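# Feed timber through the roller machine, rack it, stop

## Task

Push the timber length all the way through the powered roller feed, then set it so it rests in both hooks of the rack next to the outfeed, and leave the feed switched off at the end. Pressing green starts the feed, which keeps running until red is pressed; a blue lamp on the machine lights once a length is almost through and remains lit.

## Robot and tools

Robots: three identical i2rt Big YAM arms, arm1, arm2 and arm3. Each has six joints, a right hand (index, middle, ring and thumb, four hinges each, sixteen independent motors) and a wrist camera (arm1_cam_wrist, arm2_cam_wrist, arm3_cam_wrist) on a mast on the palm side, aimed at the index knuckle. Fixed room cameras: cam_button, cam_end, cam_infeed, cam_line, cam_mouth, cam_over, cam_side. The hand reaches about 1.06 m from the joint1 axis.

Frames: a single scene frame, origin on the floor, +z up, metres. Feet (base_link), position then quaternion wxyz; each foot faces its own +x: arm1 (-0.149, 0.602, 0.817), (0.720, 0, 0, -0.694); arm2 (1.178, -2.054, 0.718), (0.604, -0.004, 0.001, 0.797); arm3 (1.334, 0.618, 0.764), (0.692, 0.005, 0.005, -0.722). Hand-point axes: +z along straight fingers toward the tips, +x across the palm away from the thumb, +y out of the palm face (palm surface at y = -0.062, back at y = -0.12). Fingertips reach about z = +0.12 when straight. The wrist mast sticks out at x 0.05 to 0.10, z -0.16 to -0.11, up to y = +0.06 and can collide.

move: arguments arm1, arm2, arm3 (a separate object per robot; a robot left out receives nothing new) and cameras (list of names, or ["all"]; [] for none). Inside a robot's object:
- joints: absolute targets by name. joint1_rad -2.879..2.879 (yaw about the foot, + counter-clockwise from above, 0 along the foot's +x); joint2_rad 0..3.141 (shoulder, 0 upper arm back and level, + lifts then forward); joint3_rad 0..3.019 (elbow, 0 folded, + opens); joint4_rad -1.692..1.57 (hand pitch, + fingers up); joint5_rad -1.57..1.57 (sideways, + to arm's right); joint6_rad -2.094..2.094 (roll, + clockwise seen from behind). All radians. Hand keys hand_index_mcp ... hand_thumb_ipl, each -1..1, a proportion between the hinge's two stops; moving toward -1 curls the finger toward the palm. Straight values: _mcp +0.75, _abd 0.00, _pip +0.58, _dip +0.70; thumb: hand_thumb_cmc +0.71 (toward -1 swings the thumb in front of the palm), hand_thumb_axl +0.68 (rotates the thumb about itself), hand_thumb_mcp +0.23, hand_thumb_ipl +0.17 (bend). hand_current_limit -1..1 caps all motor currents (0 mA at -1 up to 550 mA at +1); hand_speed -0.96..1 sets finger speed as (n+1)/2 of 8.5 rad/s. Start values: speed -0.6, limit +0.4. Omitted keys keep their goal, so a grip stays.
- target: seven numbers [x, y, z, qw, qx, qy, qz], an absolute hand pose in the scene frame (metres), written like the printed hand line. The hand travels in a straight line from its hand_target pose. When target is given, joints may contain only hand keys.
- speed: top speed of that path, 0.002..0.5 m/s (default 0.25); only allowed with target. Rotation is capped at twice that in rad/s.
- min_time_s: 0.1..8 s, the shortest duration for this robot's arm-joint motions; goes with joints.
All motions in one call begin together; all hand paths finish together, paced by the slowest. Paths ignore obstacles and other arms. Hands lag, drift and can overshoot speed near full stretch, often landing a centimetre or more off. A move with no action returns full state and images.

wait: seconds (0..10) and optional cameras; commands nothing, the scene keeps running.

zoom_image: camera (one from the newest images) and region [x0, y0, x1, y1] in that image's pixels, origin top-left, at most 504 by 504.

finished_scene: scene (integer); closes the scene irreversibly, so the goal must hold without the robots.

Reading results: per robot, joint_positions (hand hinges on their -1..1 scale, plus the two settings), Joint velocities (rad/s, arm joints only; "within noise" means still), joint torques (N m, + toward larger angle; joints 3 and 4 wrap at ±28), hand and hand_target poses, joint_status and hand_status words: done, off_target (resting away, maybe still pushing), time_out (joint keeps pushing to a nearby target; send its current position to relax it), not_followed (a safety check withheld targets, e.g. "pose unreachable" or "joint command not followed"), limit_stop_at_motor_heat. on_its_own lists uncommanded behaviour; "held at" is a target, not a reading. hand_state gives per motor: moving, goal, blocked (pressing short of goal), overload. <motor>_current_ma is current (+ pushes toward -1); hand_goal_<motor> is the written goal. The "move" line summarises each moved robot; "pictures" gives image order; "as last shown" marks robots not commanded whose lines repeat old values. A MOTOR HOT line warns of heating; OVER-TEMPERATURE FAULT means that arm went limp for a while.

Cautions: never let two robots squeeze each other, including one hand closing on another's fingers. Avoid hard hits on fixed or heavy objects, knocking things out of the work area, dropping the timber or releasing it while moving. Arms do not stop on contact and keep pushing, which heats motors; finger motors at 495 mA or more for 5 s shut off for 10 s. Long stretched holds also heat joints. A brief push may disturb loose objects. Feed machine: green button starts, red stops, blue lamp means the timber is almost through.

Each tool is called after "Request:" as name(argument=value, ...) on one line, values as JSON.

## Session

Request:
move()

Scene clock: 0.00 s.
Joint torques (N m): no reading
Heat: arm1: hottest joint1_rad 31 °C; arm2: hottest joint3_rad 32 °C; arm3: hottest joint3_rad 31 °C.
Joint velocities: within noise
arm1.joint_positions: joint1_rad=-0.775 joint2_rad=+0.645 joint3_rad=+1.464 joint4_rad=-1.222 joint5_rad=-0.087 joint6_rad=+1.064 hand_index_mcp=+0.753 hand_index_abd=+0.000 hand_index_pip=+0.577 hand_index_dip=+0.696 hand_middle_mcp=+0.753 hand_middle_abd=+0.000 hand_middle_pip=+0.577 hand_middle_dip=+0.696 hand_ring_mcp=+0.753 hand_ring_abd=+0.000 hand_ring_pip=+0.577 hand_ring_dip=+0.696 hand_thumb_cmc=+0.714 hand_thumb_axl=+0.677 hand_thumb_mcp=+0.226 hand_thumb_ipl=+0.168 hand_current_limit=+0.400 hand_speed=-0.600
arm1.joint_status: not commanded
arm1.hand_state: goal,goal,goal,goal,goal,goal,goal,goal,goal,goal,goal,goal,goal,goal,goal,goal
arm1.index_mcp_current_ma: 0
arm1.index_abd_current_ma: 0
arm1.index_pip_current_ma: 0
arm1.index_dip_current_ma: 0
arm1.middle_mcp_current_ma: 0
arm1.middle_abd_current_ma: 0
arm1.middle_pip_current_ma: 0
arm1.middle_dip_current_ma: 0
arm1.ring_mcp_current_ma: 0
arm1.ring_abd_current_ma: 0
arm1.ring_pip_current_ma: 0
arm1.ring_dip_current_ma: 0
arm1.thumb_cmc_current_ma: 0
arm1.thumb_axl_current_ma: 0
arm1.thumb_mcp_current_ma: 0
arm1.thumb_ipl_current_ma: 0
arm1.hand_goal_index_mcp: 0.754
arm1.hand_goal_index_abd: 0.000
arm1.hand_goal_index_pip: 0.576
arm1.hand_goal_index_dip: 0.696
arm1.hand_goal_middle_mcp: 0.754
arm1.hand_goal_middle_abd: 0.000
arm1.hand_goal_middle_pip: 0.576
arm1.hand_goal_middle_dip: 0.696
arm1.hand_goal_ring_mcp: 0.754
arm1.hand_goal_ring_abd: 0.000
arm1.hand_goal_ring_pip: 0.576
arm1.hand_goal_ring_dip: 0.696
arm1.hand_goal_thumb_cmc: 0.714
arm1.hand_goal_thumb_axl: 0.678
arm1.hand_goal_thumb_mcp: 0.226
arm1.hand_goal_thumb_ipl: 0.168
arm1.hand: x=-0.3778 y=+0.4539 z=+1.4288 quat_wxyz=(+0.538, +0.537, -0.638, +0.125) (m; scene frame)
arm1.hand_target: x=-0.3749 y=+0.4570 z=+1.4414 quat_wxyz=(+0.549, +0.532, -0.632, +0.127) (m; scene frame)
arm1.hand_status: not commanded
arm2.joint_positions: joint1_rad=-0.758 joint2_rad=+0.580 joint3_rad=+1.434 joint4_rad=-1.219 joint5_rad=+0.073 joint6_rad=+1.202 hand_index_mcp=+0.753 hand_index_abd=+0.000 hand_index_pip=+0.577 hand_index_dip=+0.696 hand_middle_mcp=+0.753 hand_middle_abd=+0.000 hand_middle_pip=+0.577 hand_middle_dip=+0.696 hand_ring_mcp=+0.753 hand_ring_abd=+0.000 hand_ring_pip=+0.577 hand_ring_dip=+0.696 hand_thumb_cmc=+0.714 hand_thumb_axl=+0.677 hand_thumb_mcp=+0.226 hand_thumb_ipl=+0.168 hand_current_limit=+0.400 hand_speed=-0.600
arm2.joint_status: not commanded
arm2.hand_state: goal,goal,goal,goal,goal,goal,goal,goal,goal,goal,goal,goal,goal,goal,goal,goal
arm2.index_mcp_current_ma: 0
arm2.index_abd_current_ma: 0
arm2.index_pip_current_ma: 0
arm2.index_dip_current_ma: 0
arm2.middle_mcp_current_ma: 0
arm2.middle_abd_current_ma: 0
arm2.middle_pip_current_ma: 0
arm2.middle_dip_current_ma: 0
arm2.ring_mcp_current_ma: 0
arm2.ring_abd_current_ma: 0
arm2.ring_pip_current_ma: 0
arm2.ring_dip_current_ma: 0
arm2.thumb_cmc_current_ma: 0
arm2.thumb_axl_current_ma: 0
arm2.thumb_mcp_current_ma: 0
arm2.thumb_ipl_current_ma: 0
arm2.hand_goal_index_mcp: 0.754
arm2.hand_goal_index_abd: 0.000
arm2.hand_goal_index_pip: 0.576
arm2.hand_goal_index_dip: 0.696
arm2.hand_goal_middle_mcp: 0.754
arm2.hand_goal_middle_abd: 0.000
arm2.hand_goal_middle_pip: 0.576
arm2.hand_goal_middle_dip: 0.696
arm2.hand_goal_ring_mcp: 0.754
arm2.hand_goal_ring_abd: 0.000
arm2.hand_goal_ring_pip: 0.576
arm2.hand_goal_ring_dip: 0.696
arm2.hand_goal_thumb_cmc: 0.714
arm2.hand_goal_thumb_axl: 0.678
arm2.hand_goal_thumb_mcp: 0.226
arm2.hand_goal_thumb_ipl: 0.168
arm2.hand: x=+1.3661 y=-1.9009 z=+1.3240 quat_wxyz=(-0.167, +0.627, +0.534, +0.542) (m; scene frame)
arm2.hand_target: x=+1.3642 y=-1.9044 z=+1.3337 quat_wxyz=(-0.171, +0.623, +0.529, +0.550) (m; scene frame)
arm2.hand_status: not commanded
arm3.joint_positions: joint1_rad=-0.210 joint2_rad=+0.623 joint3_rad=+1.379 joint4_rad=-1.365 joint5_rad=-0.114 joint6_rad=+1.084 hand_index_mcp=+0.753 hand_index_abd=+0.000 hand_index_pip=+0.577 hand_index_dip=+0.696 hand_middle_mcp=+0.753 hand_middle_abd=+0.000 hand_middle_pip=+0.577 hand_middle_dip=+0.696 hand_ring_mcp=+0.753 hand_ring_abd=+0.000 hand_ring_pip=+0.577 hand_ring_dip=+0.696 hand_thumb_cmc=+0.714 hand_thumb_axl=+0.677 hand_thumb_mcp=+0.226 hand_thumb_ipl=+0.168 hand_current_limit=+0.400 hand_speed=-0.600
arm3.joint_status: not commanded
arm3.hand_state: goal,goal,goal,goal,goal,goal,goal,goal,goal,goal,goal,goal,goal,goal,goal,overload
arm3.index_mcp_current_ma: 0
arm3.index_abd_current_ma: 0
arm3.index_pip_current_ma: 0
arm3.index_dip_current_ma: 0
arm3.middle_mcp_current_ma: 0
arm3.middle_abd_current_ma: 0
arm3.middle_pip_current_ma: 0
arm3.middle_dip_current_ma: 0
arm3.ring_mcp_current_ma: 0
arm3.ring_abd_current_ma: 0
arm3.ring_pip_current_ma: 0
arm3.ring_dip_current_ma: 0
arm3.thumb_cmc_current_ma: 0
arm3.thumb_axl_current_ma: 0
arm3.thumb_mcp_current_ma: 0
arm3.thumb_ipl_current_ma: 0
arm3.hand_goal_index_mcp: 0.754
arm3.hand_goal_index_abd: 0.000
arm3.hand_goal_index_pip: 0.576
arm3.hand_goal_index_dip: 0.696
arm3.hand_goal_middle_mcp: 0.754
arm3.hand_goal_middle_abd: 0.000
arm3.hand_goal_middle_pip: 0.576
arm3.hand_goal_middle_dip: 0.696
arm3.hand_goal_ring_mcp: 0.754
arm3.hand_goal_ring_abd: 0.000
arm3.hand_goal_ring_pip: 0.576
arm3.hand_goal_ring_dip: 0.696
arm3.hand_goal_thumb_cmc: 0.714
arm3.hand_goal_thumb_axl: 0.678
arm3.hand_goal_thumb_mcp: 0.226
arm3.hand_goal_thumb_ipl: 0.168
arm3.hand: x=+1.2066 y=+0.3810 z=+1.2988 quat_wxyz=(+0.397, +0.714, -0.530, +0.229) (m; scene frame)
arm3.hand_target: x=+1.2071 y=+0.3831 z=+1.3116 quat_wxyz=(+0.409, +0.709, -0.525, +0.234) (m; scene frame)
arm3.hand_status: not commanded
pictures: arm1_cam_wrist, arm2_cam_wrist, arm3_cam_wrist, cam_button, cam_end, cam_infeed, cam_line, cam_mouth, cam_over, cam_side
camera_calibration:
arm1_cam_wrist: T_world_to_cam=[[-0.612366, 0.684491, -0.395575, 0.0552597], [0.789989, 0.549053, -0.272871, 0.390899], [0.030414, -0.479597, -0.876962, 1.606], [0, 0, 0, 1]] pos_world=[-0.323811, 0.517784, 1.53692]
arm2_cam_wrist: T_world_to_cam=[[0.627237, -0.629171, -0.459039, -1.41336], [-0.777862, -0.535431, -0.329005, 0.436631], [-0.0387835, 0.563433, -0.825251, 2.34577], [0, 0, 0, 1]] pos_world=[1.31713, -1.97714, 1.43071]
arm3_cam_wrist: T_world_to_cam=[[-0.857544, 0.340564, -0.385531, 1.44017], [0.395197, 0.915929, -0.0699463, -0.781796], [0.329298, -0.212343, -0.92004, 0.998501], [0, 0, 0, 1]] pos_world=[1.21517, 0.437626, 1.41921]

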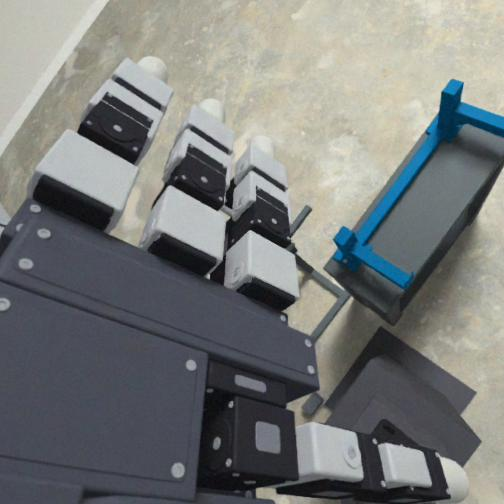

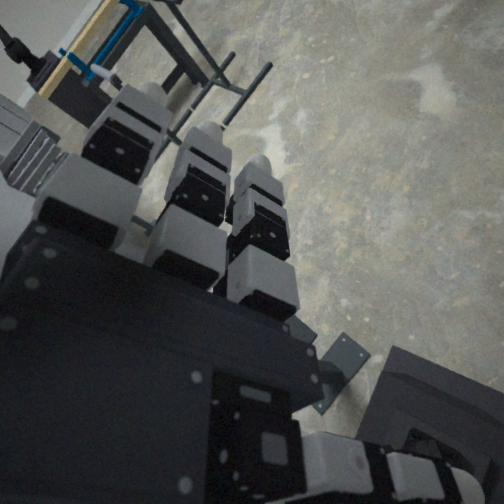

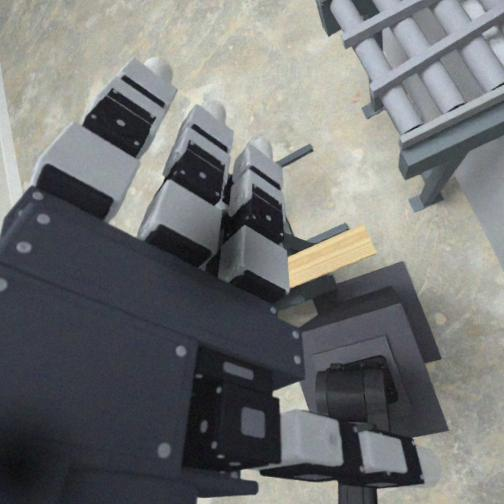

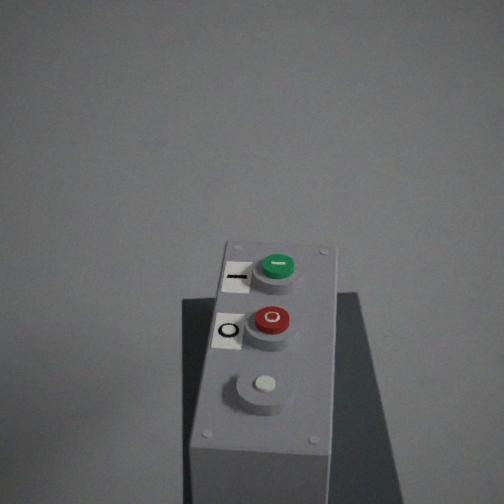

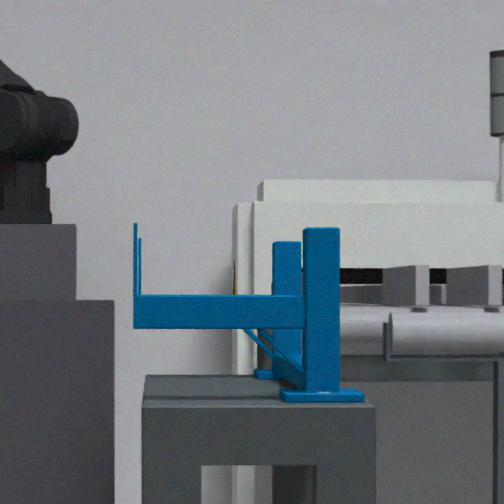

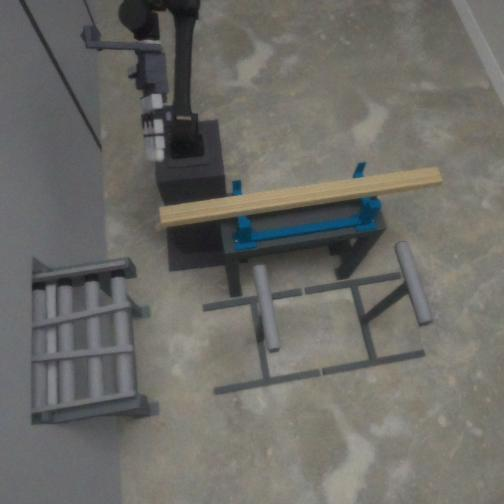

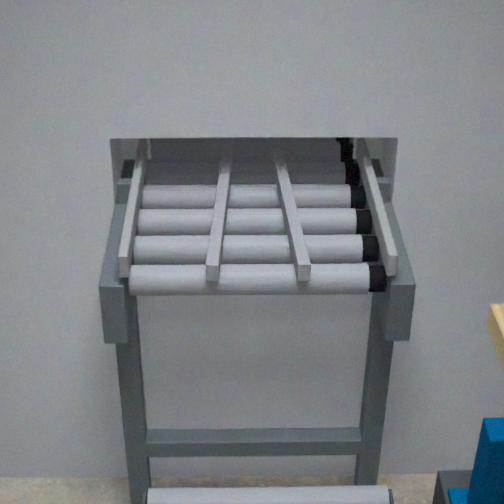

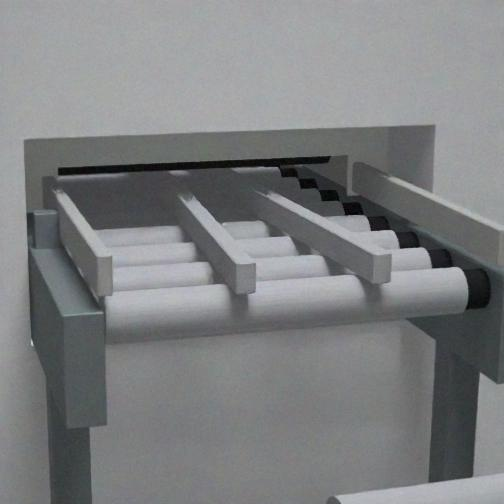

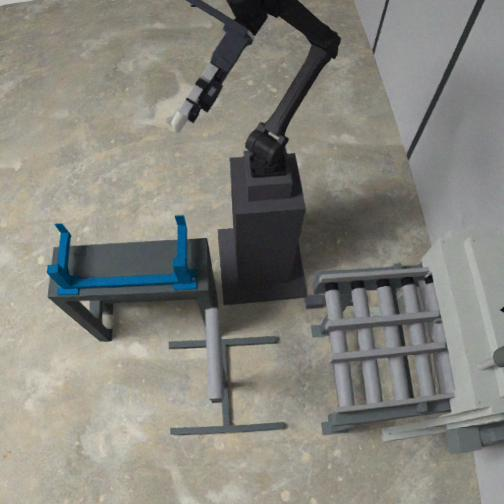

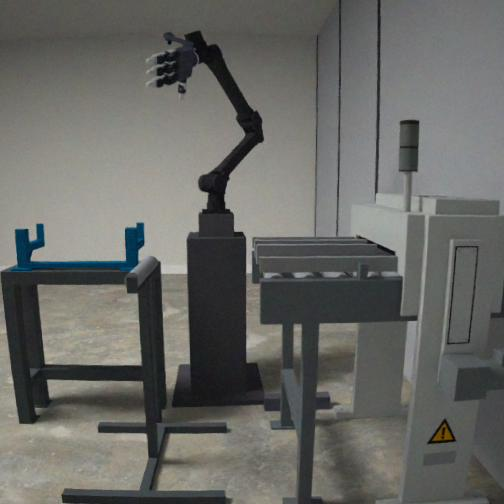

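Request:
move(arm1={"target": [-0.12, 0.16, 1.0, 0.0872, 0.9962, 0, 0], "speed": 0.25, "joints": {"hand_current_limit": 0.75, "hand_index_pip": -0.66, "hand_middle_pip": -0.66, "hand_ring_pip": -0.66, "hand_index_dip": 0.69, "hand_middle_dip": 0.69, "hand_ring_dip": 0.69}}, arm2={"target": [1.014, -1.6285, 0.98, 0, 0.3827, 0.9239, 0], "speed": 0.25, "joints": {"hand_middle_mcp": -0.2, "hand_middle_pip": -0.6, "hand_middle_dip": 0.2, "hand_ring_mcp": -0.2, "hand_ring_pip": -0.6, "hand_ring_dip": 0.2, "hand_current_limit": 0.75}}, arm3={"target": [1.68, 0.43, 0.95, 0.0872, 0.9962, 0, 0], "speed": 0.25, "joints": {"hand_current_limit": 0.75, "hand_index_pip": -0.66, "hand_middle_pip": -0.66, "hand_ring_pip": -0.66, "hand_index_dip": 0.69, "hand_middle_dip": 0.69, "hand_ring_dip": 0.69}}, cameras=["cam_infeed", "arm3_cam_wrist", "cam_button", "cam_over", "cam_side", "arm1_cam_wrist"])

Request:
zoom_image(camera="cam_infeed", region=[140, 60, 460, 280])

Request:
zoom_image(camera="arm3_cam_wrist", region=[200, 0, 504, 304])

Scene clock: 25.87 s.
Joint torques (N m): arm1=[0.32 -8.7 12.59 0.95 0.05 -0.04] | arm2=[2.02 -12.1 12.62 0.08 0.18 -0.1] | arm3=[1.2 -10.52 10.59 -0.02 0.14 -0.12]
Heat: arm1: hottest joint1_rad 31 °C; arm2: hottest joint3_rad 34 °C; arm3: hottest joint3_rad 33 °C.
move: arm1 off_target; arm2 off_target; arm3 off_target
Joint velocities: within noise
arm1.joint_positions: joint1_rad=+0.114 joint2_rad=+1.203 joint3_rad=+0.894 joint4_rad=-1.172 joint5_rad=+0.035 joint6_rad=+0.172 hand_index_mcp=+0.757 hand_index_abd=+0.001 hand_index_pip=-0.654 hand_index_dip=+0.693 hand_middle_mcp=+0.758 hand_middle_abd=+0.001 hand_middle_pip=-0.654 hand_middle_dip=+0.693 hand_ring_mcp=+0.757 hand_ring_abd=+0.001 hand_ring_pip=-0.654 hand_ring_dip=+0.693 hand_thumb_cmc=+0.718 hand_thumb_axl=+0.677 hand_thumb_mcp=+0.224 hand_thumb_ipl=+0.168 hand_current_limit=+0.750 hand_speed=-0.600
arm1.joint_status: all done
arm1.hand_state: goal,goal,goal,goal,goal,goal,goal,goal,goal,goal,goal,goal,goal,goal,goal,goal
arm1.index_mcp_current_ma: 0
arm1.index_abd_current_ma: 0
arm1.index_pip_current_ma: 1
arm1.index_dip_current_ma: 0
arm1.middle_mcp_current_ma: 1
arm1.middle_abd_current_ma: 0
arm1.middle_pip_current_ma: 1
arm1.middle_dip_current_ma: 0
arm1.ring_mcp_current_ma: 0
arm1.ring_abd_current_ma: 0
arm1.ring_pip_current_ma: 1
arm1.ring_dip_current_ma: 0
arm1.thumb_cmc_current_ma: 0
arm1.thumb_axl_current_ma: 0
arm1.thumb_mcp_current_ma: 0
arm1.thumb_ipl_current_ma: 0
arm1.hand_goal_index_mcp: 0.754
arm1.hand_goal_index_abd: 0.000
arm1.hand_goal_index_pip: -0.660
arm1.hand_goal_index_dip: 0.690
arm1.hand_goal_middle_mcp: 0.754
arm1.hand_goal_middle_abd: 0.000
arm1.hand_goal_middle_pip: -0.660
arm1.hand_goal_middle_dip: 0.690
arm1.hand_goal_ring_mcp: 0.754
arm1.hand_goal_ring_abd: 0.000
arm1.hand_goal_ring_pip: -0.660
arm1.hand_goal_ring_dip: 0.690
arm1.hand_goal_thumb_cmc: 0.714
arm1.hand_goal_thumb_axl: 0.678
arm1.hand_goal_thumb_mcp: 0.226
arm1.hand_goal_thumb_ipl: 0.168
arm1.hand: x=-0.1288 y=+0.1856 z=+0.9709 quat_wxyz=(+0.047, +0.999, -0.011, -0.010) (m; scene frame)
arm1.hand_target: x=-0.1200 y=+0.1653 z=+0.9984 quat_wxyz=(+0.081, +0.997, -0.002, -0.003) (m; scene frame)
arm1.hand_status: off_target (0.040 m and 5.0 deg from the pose sent, 0.580 m and 108.9 deg at the start)
arm2.joint_positions: joint1_rad=+0.277 joint2_rad=+1.500 joint3_rad=+1.457 joint4_rad=-1.566 joint5_rad=+0.006 joint6_rad=+1.351 hand_index_mcp=+0.755 hand_index_abd=+0.001 hand_index_pip=+0.577 hand_index_dip=+0.696 hand_middle_mcp=-0.187 hand_middle_abd=+0.001 hand_middle_pip=-0.598 hand_middle_dip=+0.203 hand_ring_mcp=-0.187 hand_ring_abd=+0.001 hand_ring_pip=-0.598 hand_ring_dip=+0.202 hand_thumb_cmc=+0.716 hand_thumb_axl=+0.677 hand_thumb_mcp=+0.223 hand_thumb_ipl=+0.168 hand_current_limit=+0.750 hand_speed=-0.600
arm2.joint_status: all done
arm2.hand_state: goal,goal,goal,goal,goal,goal,goal,goal,goal,goal,goal,goal,goal,goal,goal,goal
arm2.index_mcp_current_ma: 0
arm2.index_abd_current_ma: 0
arm2.index_pip_current_ma: 0
arm2.index_dip_current_ma: 0
arm2.middle_mcp_current_ma: 10
arm2.middle_abd_current_ma: 0
arm2.middle_pip_current_ma: 1
arm2.middle_dip_current_ma: 1
arm2.ring_mcp_current_ma: 10
arm2.ring_abd_current_ma: 0
arm2.ring_pip_current_ma: 1
arm2.ring_dip_current_ma: 1
arm2.thumb_cmc_current_ma: 0
arm2.thumb_axl_current_ma: 0
arm2.thumb_mcp_current_ma: -1
arm2.thumb_ipl_current_ma: 0
arm2.hand_goal_index_mcp: 0.754
arm2.hand_goal_index_abd: 0.000
arm2.hand_goal_index_pip: 0.576
arm2.hand_goal_index_dip: 0.696
arm2.hand_goal_middle_mcp: -0.200
arm2.hand_goal_middle_abd: 0.000
arm2.hand_goal_middle_pip: -0.600
arm2.hand_goal_middle_dip: 0.200
arm2.hand_goal_ring_mcp: -0.200
arm2.hand_goal_ring_abd: 0.000
arm2.hand_goal_ring_pip: -0.600
arm2.hand_goal_ring_dip: 0.200
arm2.hand_goal_thumb_cmc: 0.714
arm2.hand_goal_thumb_axl: 0.678
arm2.hand_goal_thumb_mcp: 0.226
arm2.hand_goal_thumb_ipl: 0.168
arm2.hand: x=+1.0266 y=-1.6377 z=+0.9647 quat_wxyz=(+0.021, +0.389, +0.921, -0.010) (m; scene frame)
arm2.hand_target: x=+1.0155 y=-1.6296 z=+0.9789 quat_wxyz=(+0.008, +0.380, +0.925, -0.003) (m; scene frame)
arm2.hand_status: off_target (0.022 m and 2.8 deg from the pose sent, 0.563 m and 85.7 deg at the start)
arm3.joint_positions: joint1_rad=+1.417 joint2_rad=+1.341 joint3_rad=+1.043 joint4_rad=-1.293 joint5_rad=+0.194 joint6_rad=+1.387 hand_index_mcp=+0.756 hand_index_abd=+0.000 hand_index_pip=-0.654 hand_index_dip=+0.693 hand_middle_mcp=+0.757 hand_middle_abd=+0.000 hand_middle_pip=-0.654 hand_middle_dip=+0.693 hand_ring_mcp=+0.757 hand_ring_abd=+0.000 hand_ring_pip=-0.653 hand_ring_dip=+0.693 hand_thumb_cmc=+0.718 hand_thumb_axl=+0.677 hand_thumb_mcp=+0.224 hand_thumb_ipl=+0.168 hand_current_limit=+0.750 hand_speed=-0.600
arm3.joint_status: all done
arm3.hand_state: goal,goal,goal,goal,goal,goal,goal,goal,goal,goal,goal,goal,goal,goal,goal,overload
arm3.index_mcp_current_ma: 5
arm3.index_abd_current_ma: 0
arm3.index_pip_current_ma: 14
arm3.index_dip_current_ma: 5
arm3.middle_mcp_current_ma: 6
arm3.middle_abd_current_ma: 0
arm3.middle_pip_current_ma: 15
arm3.middle_dip_current_ma: 6
arm3.ring_mcp_current_ma: 6
arm3.ring_abd_current_ma: 0
arm3.ring_pip_current_ma: 15
arm3.ring_dip_current_ma: 5
arm3.thumb_cmc_current_ma: 8
arm3.thumb_axl_current_ma: -1
arm3.thumb_mcp_current_ma: -6
arm3.thumb_ipl_current_ma: 0
arm3.hand_goal_index_mcp: 0.754
arm3.hand_goal_index_abd: 0.000
arm3.hand_goal_index_pip: -0.660
arm3.hand_goal_index_dip: 0.690
arm3.hand_goal_middle_mcp: 0.754
arm3.hand_goal_middle_abd: 0.000
arm3.hand_goal_middle_pip: -0.660
arm3.hand_goal_middle_dip: 0.690
arm3.hand_goal_ring_mcp: 0.754
arm3.hand_goal_ring_abd: 0.000
arm3.hand_goal_ring_pip: -0.660
arm3.hand_goal_ring_dip: 0.690
arm3.hand_goal_thumb_cmc: 0.714
arm3.hand_goal_thumb_axl: 0.678
arm3.hand_goal_thumb_mcp: 0.226
arm3.hand_goal_thumb_ipl: 0.168
arm3.hand: x=+1.6592 y=+0.4281 z=+0.9371 quat_wxyz=(+0.086, +0.996, -0.005, -0.028) (m; scene frame)
arm3.hand_target: x=+1.6774 y=+0.4269 z=+0.9495 quat_wxyz=(+0.088, +0.996, +0.002, -0.007) (m; scene frame)
arm3.hand_status: off_target (0.025 m and 3.2 deg from the pose sent, 0.590 m and 83.5 deg at the start)
pictures: arm1_cam_wrist, arm3_cam_wrist, cam_button, cam_infeed, cam_over, cam_side
camera_calibration:
arm1_cam_wrist: T_world_to_cam=[[-0.807467, -0.58387, 0.0842191, -0.0453488], [-0.376865, 0.620398, 0.687807, -0.879694], [-0.45384, 0.523642, -0.720991, 0.668252], [0, 0, 0, 1]] pos_world=[-0.064864, 0.169358, 1.09068]
arm3_cam_wrist: T_world_to_cam=[[-0.774281, -0.620688, 0.123431, 1.46921], [-0.401423, 0.632491, 0.662431, -0.272244], [-0.489232, 0.46336, -0.738884, 1.42577], [0, 0, 0, 1]] pos_world=[1.72583, 0.423472, 1.05247]

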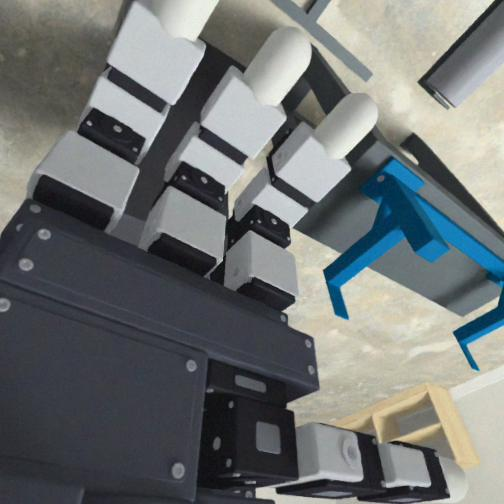

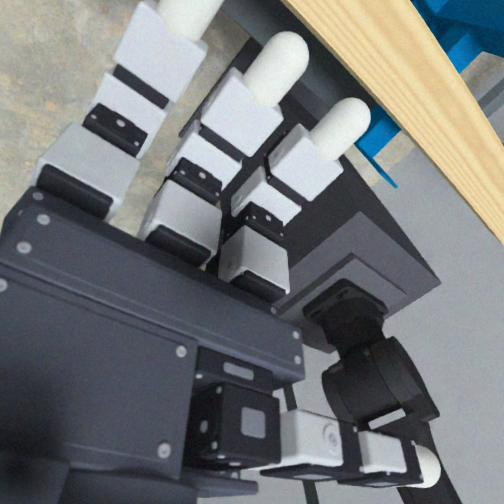

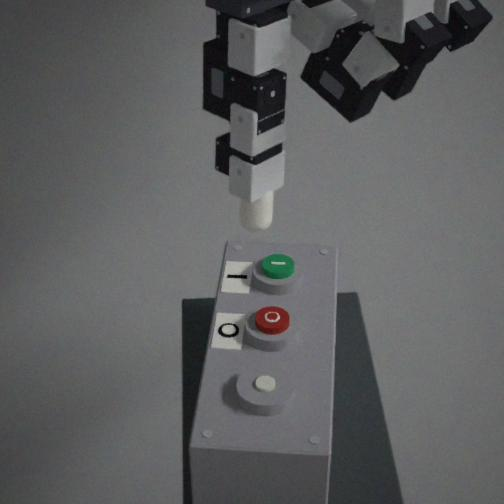

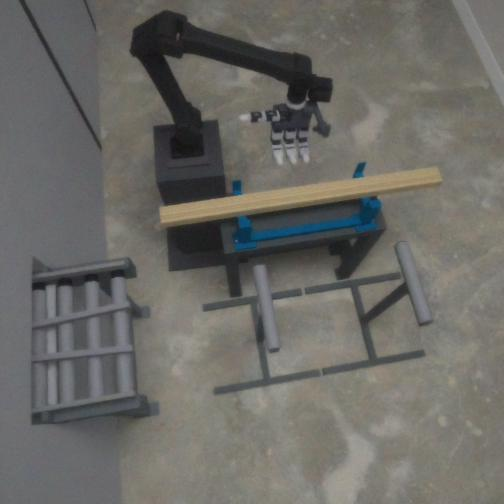

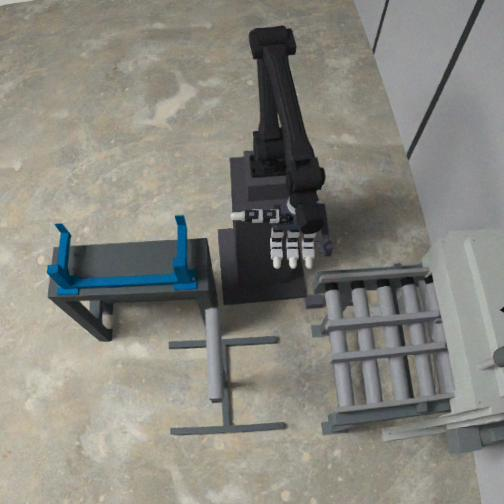

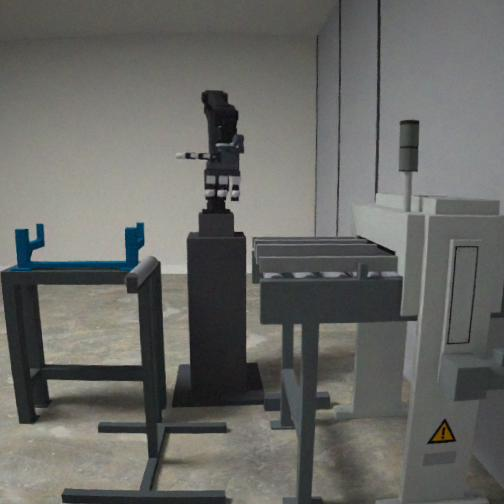

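Scaled by 1.575.

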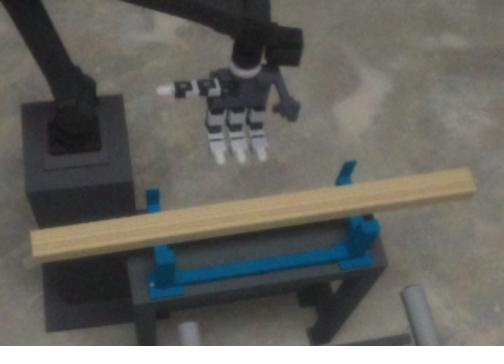

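Scaled by 1.658.

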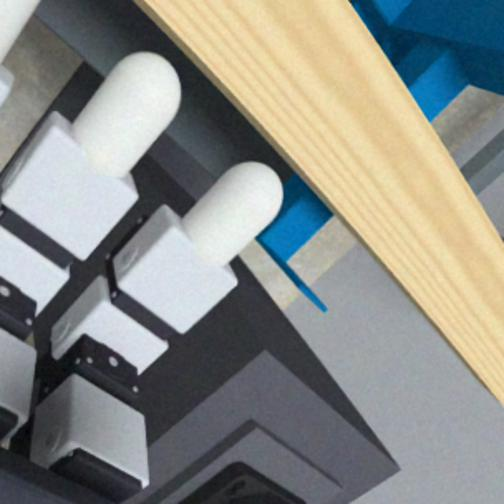

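Request:
move(arm3={"target": [1.694, 0.452, 0.79, 0.0872, 0.9962, 0, 0], "speed": 0.15}, cameras=["cam_infeed", "arm3_cam_wrist"])

Request:
zoom_image(camera="arm3_cam_wrist", region=[300, 0, 504, 204])

Scene clock: 64.03 s.
Joint torques (N m): arm1=[0.38 -8.53 12.62 1.01 0.05 -0.04] | arm2=[1.73 -12.1 12.81 0.12 0.19 -0.12] | arm3=[1.44 -12.4 6.08 0.21 0.18 0.11]
Heat: arm1: hottest joint3_rad 36 °C; arm2: hottest joint3_rad 40 °C; arm3: hottest joint3_rad 35 °C.
move: arm3 done
Joint velocities: within noise
arm1, arm2: as last shown
arm2.hand_target: x=+1.0155 y=-1.6297 z=+0.9789 quat_wxyz=(+0.008, +0.381, +0.925, -0.003) (m; scene frame)
arm3.joint_positions: joint1_rad=+1.480 joint2_rad=+1.578 joint3_rad=+0.862 joint4_rad=-0.839 joint5_rad=+0.191 joint6_rad=+1.429 hand_index_mcp=+0.756 hand_index_abd=+0.000 hand_index_pip=-0.654 hand_index_dip=+0.693 hand_middle_mcp=+0.757 hand_middle_abd=+0.000 hand_middle_pip=-0.654 hand_middle_dip=+0.693 hand_ring_mcp=+0.757 hand_ring_abd=+0.000 hand_ring_pip=-0.653 hand_ring_dip=+0.693 hand_thumb_cmc=+0.718 hand_thumb_axl=+0.677 hand_thumb_mcp=+0.223 hand_thumb_ipl=+0.168 hand_current_limit=+0.750 hand_speed=-0.600
arm3.joint_status: not commanded
arm3.hand_state: goal,goal,goal,goal,goal,goal,goal,goal,goal,goal,goal,goal,goal,goal,goal,overload
arm3.index_mcp_current_ma: 5
arm3.index_abd_current_ma: 0
arm3.index_pip_current_ma: 14
arm3.index_dip_current_ma: 5
arm3.middle_mcp_current_ma: 6
arm3.middle_abd_current_ma: 0
arm3.middle_pip_current_ma: 15
arm3.middle_dip_current_ma: 6
arm3.ring_mcp_current_ma: 6
arm3.ring_abd_current_ma: 0
arm3.ring_pip_current_ma: 15
arm3.ring_dip_current_ma: 5
arm3.thumb_cmc_current_ma: 8
arm3.thumb_axl_current_ma: -1
arm3.thumb_mcp_current_ma: -7
arm3.thumb_ipl_current_ma: 0
arm3.hand_goal_index_mcp: 0.754
arm3.hand_goal_index_abd: 0.000
arm3.hand_goal_index_pip: -0.660
arm3.hand_goal_index_dip: 0.690
arm3.hand_goal_middle_mcp: 0.754
arm3.hand_goal_middle_abd: 0.000
arm3.hand_goal_middle_pip: -0.660
arm3.hand_goal_middle_dip: 0.690
arm3.hand_goal_ring_mcp: 0.754
arm3.hand_goal_ring_abd: 0.000
arm3.hand_goal_ring_pip: -0.660
arm3.hand_goal_ring_dip: 0.690
arm3.hand_goal_thumb_cmc: 0.714
arm3.hand_goal_thumb_axl: 0.678
arm3.hand_goal_thumb_mcp: 0.226
arm3.hand_goal_thumb_ipl: 0.168
arm3.hand: x=+1.6887 y=+0.4494 z=+0.7918 quat_wxyz=(+0.088, +0.996, +0.004, -0.005) (m; scene frame)
arm3.hand_target: x=+1.6928 y=+0.4520 z=+0.7901 quat_wxyz=(+0.087, +0.996, +0.000, +0.000) (m; scene frame)
arm3.hand_status: done (0.006 m and 0.7 deg from the pose sent, 0.153 m and 3.2 deg at the start)
pictures: arm3_cam_wrist, cam_infeed
camera_calibration:
arm3_cam_wrist: T_world_to_cam=[[-0.765426, -0.636828, 0.0925946, 1.53995], [-0.443285, 0.626074, 0.641505, -0.0875357], [-0.4665, 0.449979, -0.76151, 1.30851], [0, 0, 0, 1]] pos_world=[1.75033, 0.446681, 0.91001]

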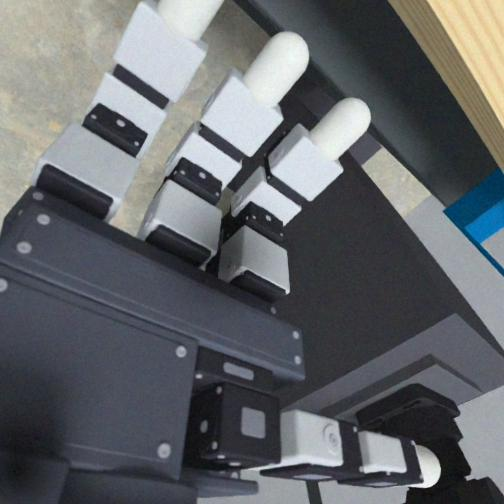

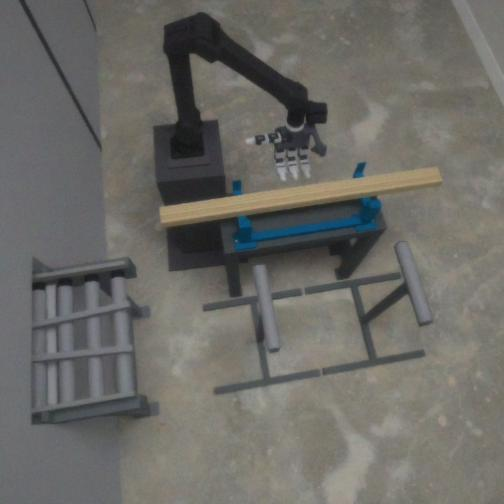

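Scaled by 2.471.

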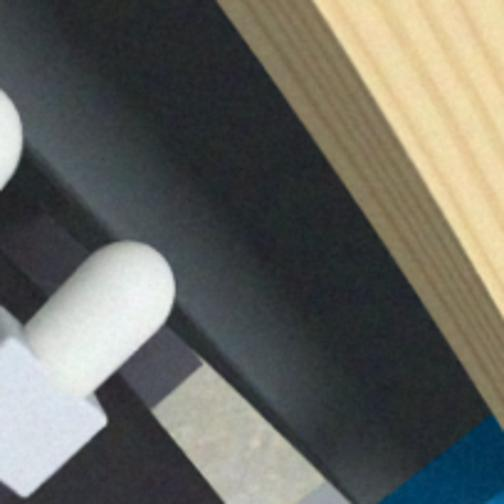

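Request:
move(arm3={"target": [1.698, 0.452, 0.745, 0.0872, 0.9962, 0, 0], "speed": 0.12})

Request:
move(arm3={"target": [1.706, 0.335, 0.748, 0.0872, 0.9962, 0, 0], "speed": 0.1}, cameras=["cam_infeed", "arm3_cam_wrist", "cam_button"])

Request:
zoom_image(camera="cam_infeed", region=[140, 60, 460, 280])

Scene clock: 92.07 s.
Joint torques (N m): arm1=[0.44 -8.59 12.59 0.98 0.05 -0.04] | arm2=[1.85 -12.16 12.72 0.14 0.15 -0.11] | arm3=[1.32 -12.92 5.3 0.21 0.17 0.13]
Heat: arm1: hottest joint3_rad 38 °C; arm2: hottest joint3_rad 42 °C; arm3: hottest joint3_rad 35 °C.
move: arm3 done
Joint velocities: within noise
arm1, arm2: as last shown
arm3.joint_positions: joint1_rad=+1.480 joint2_rad=+1.683 joint3_rad=+0.839 joint4_rad=-0.710 joint5_rad=+0.191 joint6_rad=+1.429 hand_index_mcp=+0.756 hand_index_abd=+0.000 hand_index_pip=-0.654 hand_index_dip=+0.693 hand_middle_mcp=+0.757 hand_middle_abd=+0.000 hand_middle_pip=-0.654 hand_middle_dip=+0.693 hand_ring_mcp=+0.757 hand_ring_abd=+0.000 hand_ring_pip=-0.653 hand_ring_dip=+0.693 hand_thumb_cmc=+0.718 hand_thumb_axl=+0.677 hand_thumb_mcp=+0.223 hand_thumb_ipl=+0.168 hand_current_limit=+0.750 hand_speed=-0.600
arm3.joint_status: not commanded
arm3.hand_state: goal,goal,goal,goal,goal,goal,goal,goal,goal,goal,goal,goal,goal,goal,goal,overload
arm3.index_mcp_current_ma: 5
arm3.index_abd_current_ma: 0
arm3.index_pip_current_ma: 14
arm3.index_dip_current_ma: 5
arm3.middle_mcp_current_ma: 6
arm3.middle_abd_current_ma: 0
arm3.middle_pip_current_ma: 15
arm3.middle_dip_current_ma: 6
arm3.ring_mcp_current_ma: 6
arm3.ring_abd_current_ma: 0
arm3.ring_pip_current_ma: 15
arm3.ring_dip_current_ma: 5
arm3.thumb_cmc_current_ma: 8
arm3.thumb_axl_current_ma: -1
arm3.thumb_mcp_current_ma: -7
arm3.thumb_ipl_current_ma: 0
arm3.hand_goal_index_mcp: 0.754
arm3.hand_goal_index_abd: 0.000
arm3.hand_goal_index_pip: -0.660
arm3.hand_goal_index_dip: 0.690
arm3.hand_goal_middle_mcp: 0.754
arm3.hand_goal_middle_abd: 0.000
arm3.hand_goal_middle_pip: -0.660
arm3.hand_goal_middle_dip: 0.690
arm3.hand_goal_ring_mcp: 0.754
arm3.hand_goal_ring_abd: 0.000
arm3.hand_goal_ring_pip: -0.660
arm3.hand_goal_ring_dip: 0.690
arm3.hand_goal_thumb_cmc: 0.714
arm3.hand_goal_thumb_axl: 0.678
arm3.hand_goal_thumb_mcp: 0.226
arm3.hand_goal_thumb_ipl: 0.168
arm3.hand: x=+1.6939 y=+0.4493 z=+0.7478 quat_wxyz=(+0.088, +0.996, +0.004, -0.004) (m; scene frame)
arm3.hand_target: x=+1.6970 y=+0.4521 z=+0.7451 quat_wxyz=(+0.087, +0.996, +0.000, -0.001) (m; scene frame)
arm3.hand_status: done (0.006 m and 0.6 deg from the pose sent, 0.048 m and 0.7 deg at the start)
pictures: none

Scene clock: 93.93 s.
Joint torques (N m): arm1=[0.44 -8.64 12.62 0.99 0.05 -0.04] | arm2=[1.73 -12.1 12.74 -0.01 0.19 -0.09] | arm3=[0.67 -13.16 7.62 0.25 0.14 -0.12]
Heat: arm1: hottest joint3_rad 38 °C; arm2: hottest joint3_rad 42 °C; arm3: hottest joint3_rad 35 °C.
move: arm3 off_target
Joint velocities: within noise
arm1, arm2: as last shown
arm3.joint_positions: joint1_rad=+1.218 joint2_rad=+1.730 joint3_rad=+0.919 joint4_rad=-0.701 joint5_rad=+0.174 joint6_rad=+1.180 hand_index_mcp=+0.756 hand_index_abd=+0.000 hand_index_pip=-0.654 hand_index_dip=+0.693 hand_middle_mcp=+0.757 hand_middle_abd=+0.000 hand_middle_pip=-0.654 hand_middle_dip=+0.693 hand_ring_mcp=+0.757 hand_ring_abd=+0.000 hand_ring_pip=-0.653 hand_ring_dip=+0.693 hand_thumb_cmc=+0.718 hand_thumb_axl=+0.677 hand_thumb_mcp=+0.223 hand_thumb_ipl=+0.168 hand_current_limit=+0.750 hand_speed=-0.600
arm3.joint_status: not commanded
arm3.hand_state: goal,goal,goal,goal,goal,goal,goal,goal,goal,goal,goal,goal,goal,goal,goal,overload
arm3.index_mcp_current_ma: 5
arm3.index_abd_current_ma: 0
arm3.index_pip_current_ma: 14
arm3.index_dip_current_ma: 5
arm3.middle_mcp_current_ma: 6
arm3.middle_abd_current_ma: 0
arm3.middle_pip_current_ma: 15
arm3.middle_dip_current_ma: 6
arm3.ring_mcp_current_ma: 6
arm3.ring_abd_current_ma: 0
arm3.ring_pip_current_ma: 15
arm3.ring_dip_current_ma: 5
arm3.thumb_cmc_current_ma: 8
arm3.thumb_axl_current_ma: -1
arm3.thumb_mcp_current_ma: -7
arm3.thumb_ipl_current_ma: 0
arm3.hand_goal_index_mcp: 0.754
arm3.hand_goal_index_abd: 0.000
arm3.hand_goal_index_pip: -0.660
arm3.hand_goal_index_dip: 0.690
arm3.hand_goal_middle_mcp: 0.754
arm3.hand_goal_middle_abd: 0.000
arm3.hand_goal_middle_pip: -0.660
arm3.hand_goal_middle_dip: 0.690
arm3.hand_goal_ring_mcp: 0.754
arm3.hand_goal_ring_abd: 0.000
arm3.hand_goal_ring_pip: -0.660
arm3.hand_goal_ring_dip: 0.690
arm3.hand_goal_thumb_cmc: 0.714
arm3.hand_goal_thumb_axl: 0.678
arm3.hand_goal_thumb_mcp: 0.226
arm3.hand_goal_thumb_ipl: 0.168
arm3.hand: x=+1.6923 y=+0.3420 z=+0.7481 quat_wxyz=(+0.084, +0.996, -0.005, -0.006) (m; scene frame)
arm3.hand_target: x=+1.7061 y=+0.3360 z=+0.7480 quat_wxyz=(+0.086, +0.996, +0.000, +0.002) (m; scene frame)
arm3.hand_status: off_target (0.015 m and 1.0 deg from the pose sent, 0.115 m and 0.6 deg at the start)
pictures: arm3_cam_wrist, cam_button, cam_infeed
camera_calibration:
arm3_cam_wrist: T_world_to_cam=[[-0.776352, -0.624139, 0.0879099, 1.49603], [-0.432029, 0.628492, 0.646799, -0.0144955], [-0.458944, 0.464164, -0.757577, 1.30462], [0, 0, 0, 1]] pos_world=[1.75393, 0.337284, 0.866211]

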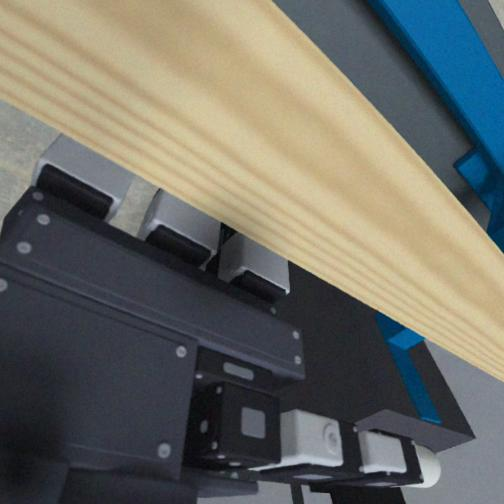

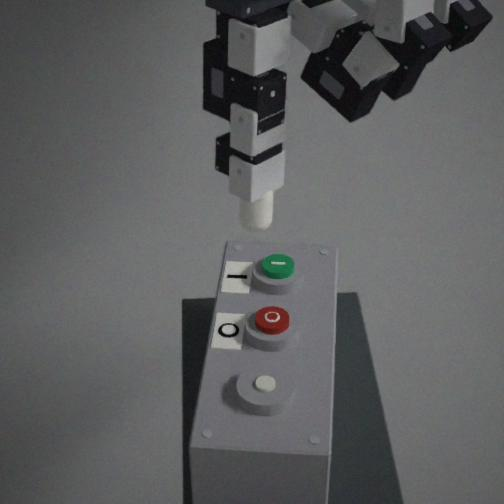

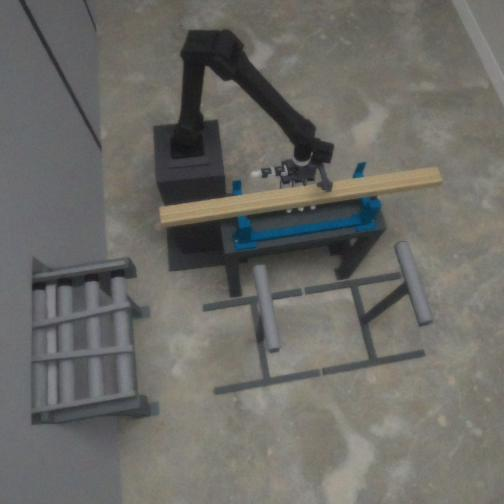

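Scaled by 1.575.

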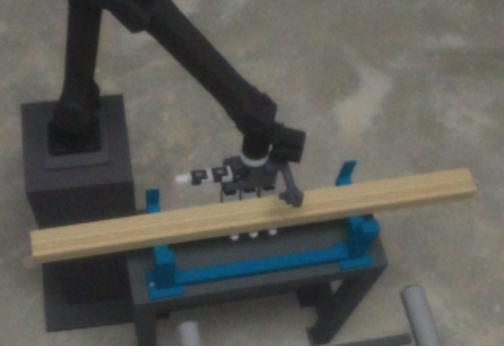

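Request:
move(arm3={"target": [1.706, 0.328, 0.748, 0.0872, 0.9962, 0, 0], "speed": 0.06, "joints": {"hand_index_pip": -0.84, "hand_middle_pip": -0.84, "hand_ring_pip": -0.84, "hand_index_dip": 0.5, "hand_middle_dip": 0.5, "hand_ring_dip": 0.5}})

Request:
move(arm3={"joints": {"joint1_rad": 1.222, "joint2_rad": 1.60, "joint3_rad": 0.99, "joint4_rad": -0.80, "joint5_rad": 0.185, "joint6_rad": 1.184}, "min_time_s": 1.5}, cameras=["cam_infeed", "arm3_cam_wrist", "cam_line"])

Scene clock: 179.97 s.
Joint torques (N m): arm1=[0.32 -8.64 12.6 1.01 0.05 -0.04] | arm2=[1.61 -12.1 12.67 0.03 0.18 -0.11] | arm3=[0.15 -13.74 8.16 0.06 0.32 -0.12]
Heat: arm1: hottest joint3_rad 41 °C; arm2: hottest joint3_rad 46 °C; arm3: hottest joint3_rad 34 °C.
move: arm3 off_target
Joint velocities: within noise
arm1, arm2: as last shown
arm3.joint_positions: joint1_rad=+1.213 joint2_rad=+1.743 joint3_rad=+0.919 joint4_rad=-0.701 joint5_rad=+0.171 joint6_rad=+1.162 hand_index_mcp=+0.768 hand_index_abd=+0.000 hand_index_pip=-0.810 hand_index_dip=+0.513 hand_middle_mcp=+0.765 hand_middle_abd=+0.000 hand_middle_pip=-0.823 hand_middle_dip=+0.508 hand_ring_mcp=+0.761 hand_ring_abd=+0.000 hand_ring_pip=-0.832 hand_ring_dip=+0.503 hand_thumb_cmc=+0.718 hand_thumb_axl=+0.677 hand_thumb_mcp=+0.223 hand_thumb_ipl=+0.168 hand_current_limit=+0.750 hand_speed=-0.600
arm3.joint_status: hand_index_pip off_target (ended at -0.810, target -0.840); the others done
arm3.hand_state: goal,goal,blocked,goal,goal,goal,goal,goal,goal,goal,goal,goal,goal,goal,goal,overload
arm3.index_mcp_current_ma: 39
arm3.index_abd_current_ma: 0
arm3.index_pip_current_ma: 92
arm3.index_dip_current_ma: 35
arm3.middle_mcp_current_ma: 29
arm3.middle_abd_current_ma: 0
arm3.middle_pip_current_ma: 46
arm3.middle_dip_current_ma: 19
arm3.ring_mcp_current_ma: 17
arm3.ring_abd_current_ma: 0
arm3.ring_pip_current_ma: 19
arm3.ring_dip_current_ma: 6
arm3.thumb_cmc_current_ma: 7
arm3.thumb_axl_current_ma: -1
arm3.thumb_mcp_current_ma: -7
arm3.thumb_ipl_current_ma: 0
arm3.hand_goal_index_mcp: 0.754
arm3.hand_goal_index_abd: 0.000
arm3.hand_goal_index_pip: -0.840
arm3.hand_goal_index_dip: 0.500
arm3.hand_goal_middle_mcp: 0.754
arm3.hand_goal_middle_abd: 0.000
arm3.hand_goal_middle_pip: -0.840
arm3.hand_goal_middle_dip: 0.500
arm3.hand_goal_ring_mcp: 0.754
arm3.hand_goal_ring_abd: 0.000
arm3.hand_goal_ring_pip: -0.840
arm3.hand_goal_ring_dip: 0.500
arm3.hand_goal_thumb_cmc: 0.714
arm3.hand_goal_thumb_axl: 0.678
arm3.hand_goal_thumb_mcp: 0.226
arm3.hand_goal_thumb_ipl: 0.168
arm3.hand: x=+1.6911 y=+0.3412 z=+0.7426 quat_wxyz=(+0.080, +0.997, +0.002, -0.012) (m; scene frame)
arm3.hand_target: x=+1.7062 y=+0.3298 z=+0.7477 quat_wxyz=(+0.086, +0.996, +0.002, +0.000) (m; scene frame)
arm3.hand_status: off_target (0.021 m and 1.6 deg from the pose sent, 0.020 m and 1.0 deg at the start)
pictures: none

Scene clock: 181.87 s.
Joint torques (N m): arm1=[0.44 -8.64 12.59 0.99 0.03 -0.05] | arm2=[1.73 -12.16 12.72 -0.01 0.19 -0.11] | arm3=[1.55 -20.6 9.98 -0.46 0.86 0.18]
Heat: arm1: hottest joint3_rad 41 °C; arm2: hottest joint3_rad 46 °C; arm3: hottest joint3_rad 35 °C.
move: arm3 done
Joint velocities: within noise
arm1, arm2: as last shown
arm3.joint_positions: joint1_rad=+1.218 joint2_rad=+1.674 joint3_rad=+0.933 joint4_rad=-0.793 joint5_rad=+0.168 joint6_rad=+1.160 hand_index_mcp=+0.787 hand_index_abd=-0.004 hand_index_pip=-0.801 hand_index_dip=+0.508 hand_middle_mcp=+0.782 hand_middle_abd=+0.000 hand_middle_pip=-0.810 hand_middle_dip=+0.512 hand_ring_mcp=+0.779 hand_ring_abd=+0.000 hand_ring_pip=-0.814 hand_ring_dip=+0.509 hand_thumb_cmc=+0.717 hand_thumb_axl=+0.677 hand_thumb_mcp=+0.223 hand_thumb_ipl=+0.168 hand_current_limit=+0.750 hand_speed=-0.600
arm3.joint_status: all done
arm3.hand_state: blocked,goal,blocked,goal,blocked,goal,blocked,goal,blocked,goal,blocked,goal,goal,goal,goal,overload
arm3.index_mcp_current_ma: 111
arm3.index_abd_current_ma: -7
arm3.index_pip_current_ma: 125
arm3.index_dip_current_ma: 19
arm3.middle_mcp_current_ma: 93
arm3.middle_abd_current_ma: 0
arm3.middle_pip_current_ma: 91
arm3.middle_dip_current_ma: 31
arm3.ring_mcp_current_ma: 80
arm3.ring_abd_current_ma: 0
arm3.ring_pip_current_ma: 78
arm3.ring_dip_current_ma: 21
arm3.thumb_cmc_current_ma: 6
arm3.thumb_axl_current_ma: -1
arm3.thumb_mcp_current_ma: -7
arm3.thumb_ipl_current_ma: 0
arm3.hand_goal_index_mcp: 0.754
arm3.hand_goal_index_abd: 0.000
arm3.hand_goal_index_pip: -0.840
arm3.hand_goal_index_dip: 0.500
arm3.hand_goal_middle_mcp: 0.754
arm3.hand_goal_middle_abd: 0.000
arm3.hand_goal_middle_pip: -0.840
arm3.hand_goal_middle_dip: 0.500
arm3.hand_goal_ring_mcp: 0.754
arm3.hand_goal_ring_abd: 0.000
arm3.hand_goal_ring_pip: -0.840
arm3.hand_goal_ring_dip: 0.500
arm3.hand_goal_thumb_cmc: 0.714
arm3.hand_goal_thumb_axl: 0.678
arm3.hand_goal_thumb_mcp: 0.226
arm3.hand_goal_thumb_ipl: 0.168
arm3.hand: x=+1.6880 y=+0.3447 z=+0.7728 quat_wxyz=(+0.077, +0.997, +0.006, -0.015) (m; scene frame)
arm3.hand_target: x=+1.7168 y=+0.3322 z=+0.8249 quat_wxyz=(+0.108, +0.993, -0.006, +0.040) (m; scene frame)
arm3.hand_status: not commanded
pictures: arm3_cam_wrist, cam_infeed, cam_line
camera_calibration:
arm3_cam_wrist: T_world_to_cam=[[-0.761664, -0.641016, 0.09469, 1.46799], [-0.431058, 0.610358, 0.664569, -0.0431442], [-0.483794, 0.465362, -0.741203, 1.34906], [0, 0, 0, 1]] pos_world=[1.75218, 0.339537, 0.889593]

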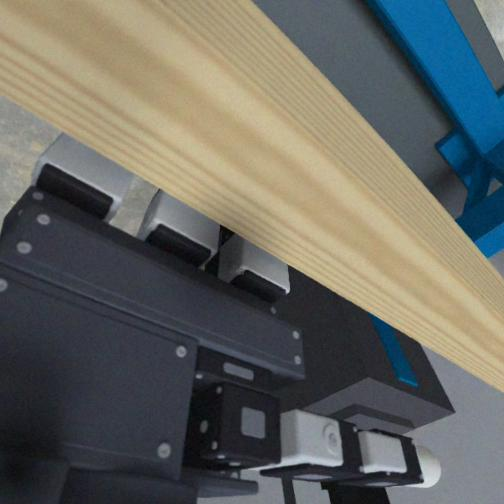

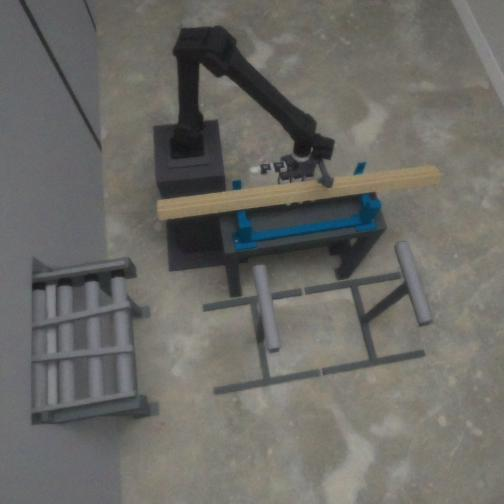

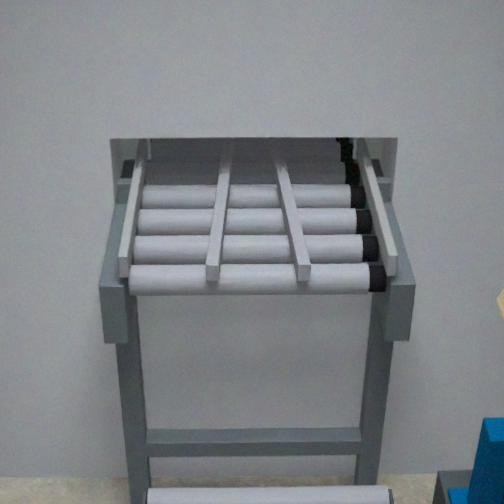

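Request:
move(arm3={"joints": {"joint1_rad": 1.222, "joint2_rad": 1.396, "joint3_rad": 1.203, "joint4_rad": -1.14, "joint5_rad": 0.185, "joint6_rad": 1.175}, "min_time_s": 2}, cameras=["cam_infeed", "arm3_cam_wrist"])

Scene clock: 190.50 s.
Joint torques (N m): arm1=[0.26 -8.47 12.64 1.01 0.04 -0.05] | arm2=[1.96 -11.99 12.7 0.09 0.19 -0.12] | arm3=[1.14 -19.84 14.16 -0.05 0.89 0.12]
Heat: arm1: hottest joint3_rad 41 °C; arm2: hottest joint3_rad 46 °C; arm3: hottest joint3_rad 36 °C.
move: arm3 off_target
Joint velocities: within noise
arm1, arm2: as last shown
arm3.joint_positions: joint1_rad=+1.212 joint2_rad=+1.473 joint3_rad=+1.112 joint4_rad=-1.141 joint5_rad=+0.168 joint6_rad=+1.162 hand_index_mcp=+0.782 hand_index_abd=-0.002 hand_index_pip=-0.809 hand_index_dip=+0.511 hand_middle_mcp=+0.786 hand_middle_abd=+0.000 hand_middle_pip=-0.806 hand_middle_dip=+0.512 hand_ring_mcp=+0.792 hand_ring_abd=+0.002 hand_ring_pip=-0.799 hand_ring_dip=+0.508 hand_thumb_cmc=+0.717 hand_thumb_axl=+0.677 hand_thumb_mcp=+0.223 hand_thumb_ipl=+0.168 hand_current_limit=+0.750 hand_speed=-0.600
arm3.joint_status: joint3_rad off_target (ended at +1.112, target +1.203); the others done
arm3.hand_state: blocked,goal,blocked,goal,blocked,goal,blocked,goal,blocked,goal,blocked,goal,goal,goal,goal,overload
arm3.index_mcp_current_ma: 90
arm3.index_abd_current_ma: -3
arm3.index_pip_current_ma: 95
arm3.index_dip_current_ma: 26
arm3.middle_mcp_current_ma: 108
arm3.middle_abd_current_ma: 0
arm3.middle_pip_current_ma: 106
arm3.middle_dip_current_ma: 31
arm3.ring_mcp_current_ma: 134
arm3.ring_abd_current_ma: 3
arm3.ring_pip_current_ma: 135
arm3.ring_dip_current_ma: 19
arm3.thumb_cmc_current_ma: 6
arm3.thumb_axl_current_ma: -1
arm3.thumb_mcp_current_ma: -7
arm3.thumb_ipl_current_ma: 0
arm3.hand_goal_index_mcp: 0.754
arm3.hand_goal_index_abd: 0.000
arm3.hand_goal_index_pip: -0.840
arm3.hand_goal_index_dip: 0.500
arm3.hand_goal_middle_mcp: 0.754
arm3.hand_goal_middle_abd: 0.000
arm3.hand_goal_middle_pip: -0.840
arm3.hand_goal_middle_dip: 0.500
arm3.hand_goal_ring_mcp: 0.754
arm3.hand_goal_ring_abd: 0.000
arm3.hand_goal_ring_pip: -0.840
arm3.hand_goal_ring_dip: 0.500
arm3.hand_goal_thumb_cmc: 0.714
arm3.hand_goal_thumb_axl: 0.678
arm3.hand_goal_thumb_mcp: 0.226
arm3.hand_goal_thumb_ipl: 0.168
arm3.hand: x=+1.6926 y=+0.3378 z=+0.9104 quat_wxyz=(+0.083, +0.997, +0.001, -0.001) (m; scene frame)
arm3.hand_target: x=+1.7148 y=+0.3263 z=+0.9822 quat_wxyz=(+0.123, +0.990, -0.012, +0.073) (m; scene frame)
arm3.hand_status: not commanded
pictures: arm3_cam_wrist, cam_infeed
camera_calibration:
arm3_cam_wrist: T_world_to_cam=[[-0.769443, -0.633707, 0.0798303, 1.4782], [-0.445546, 0.622082, 0.643819, -0.0889825], [-0.457654, 0.459814, -0.761002, 1.43211], [0, 0, 0, 1]] pos_world=[1.75315, 0.3336, 1.02912]

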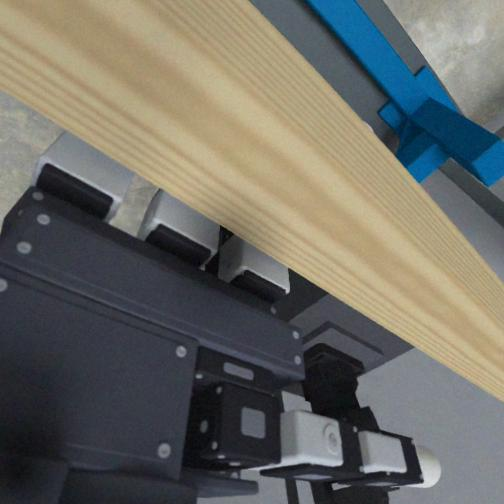

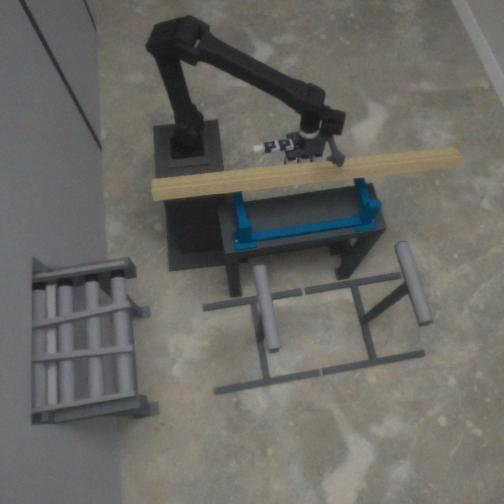

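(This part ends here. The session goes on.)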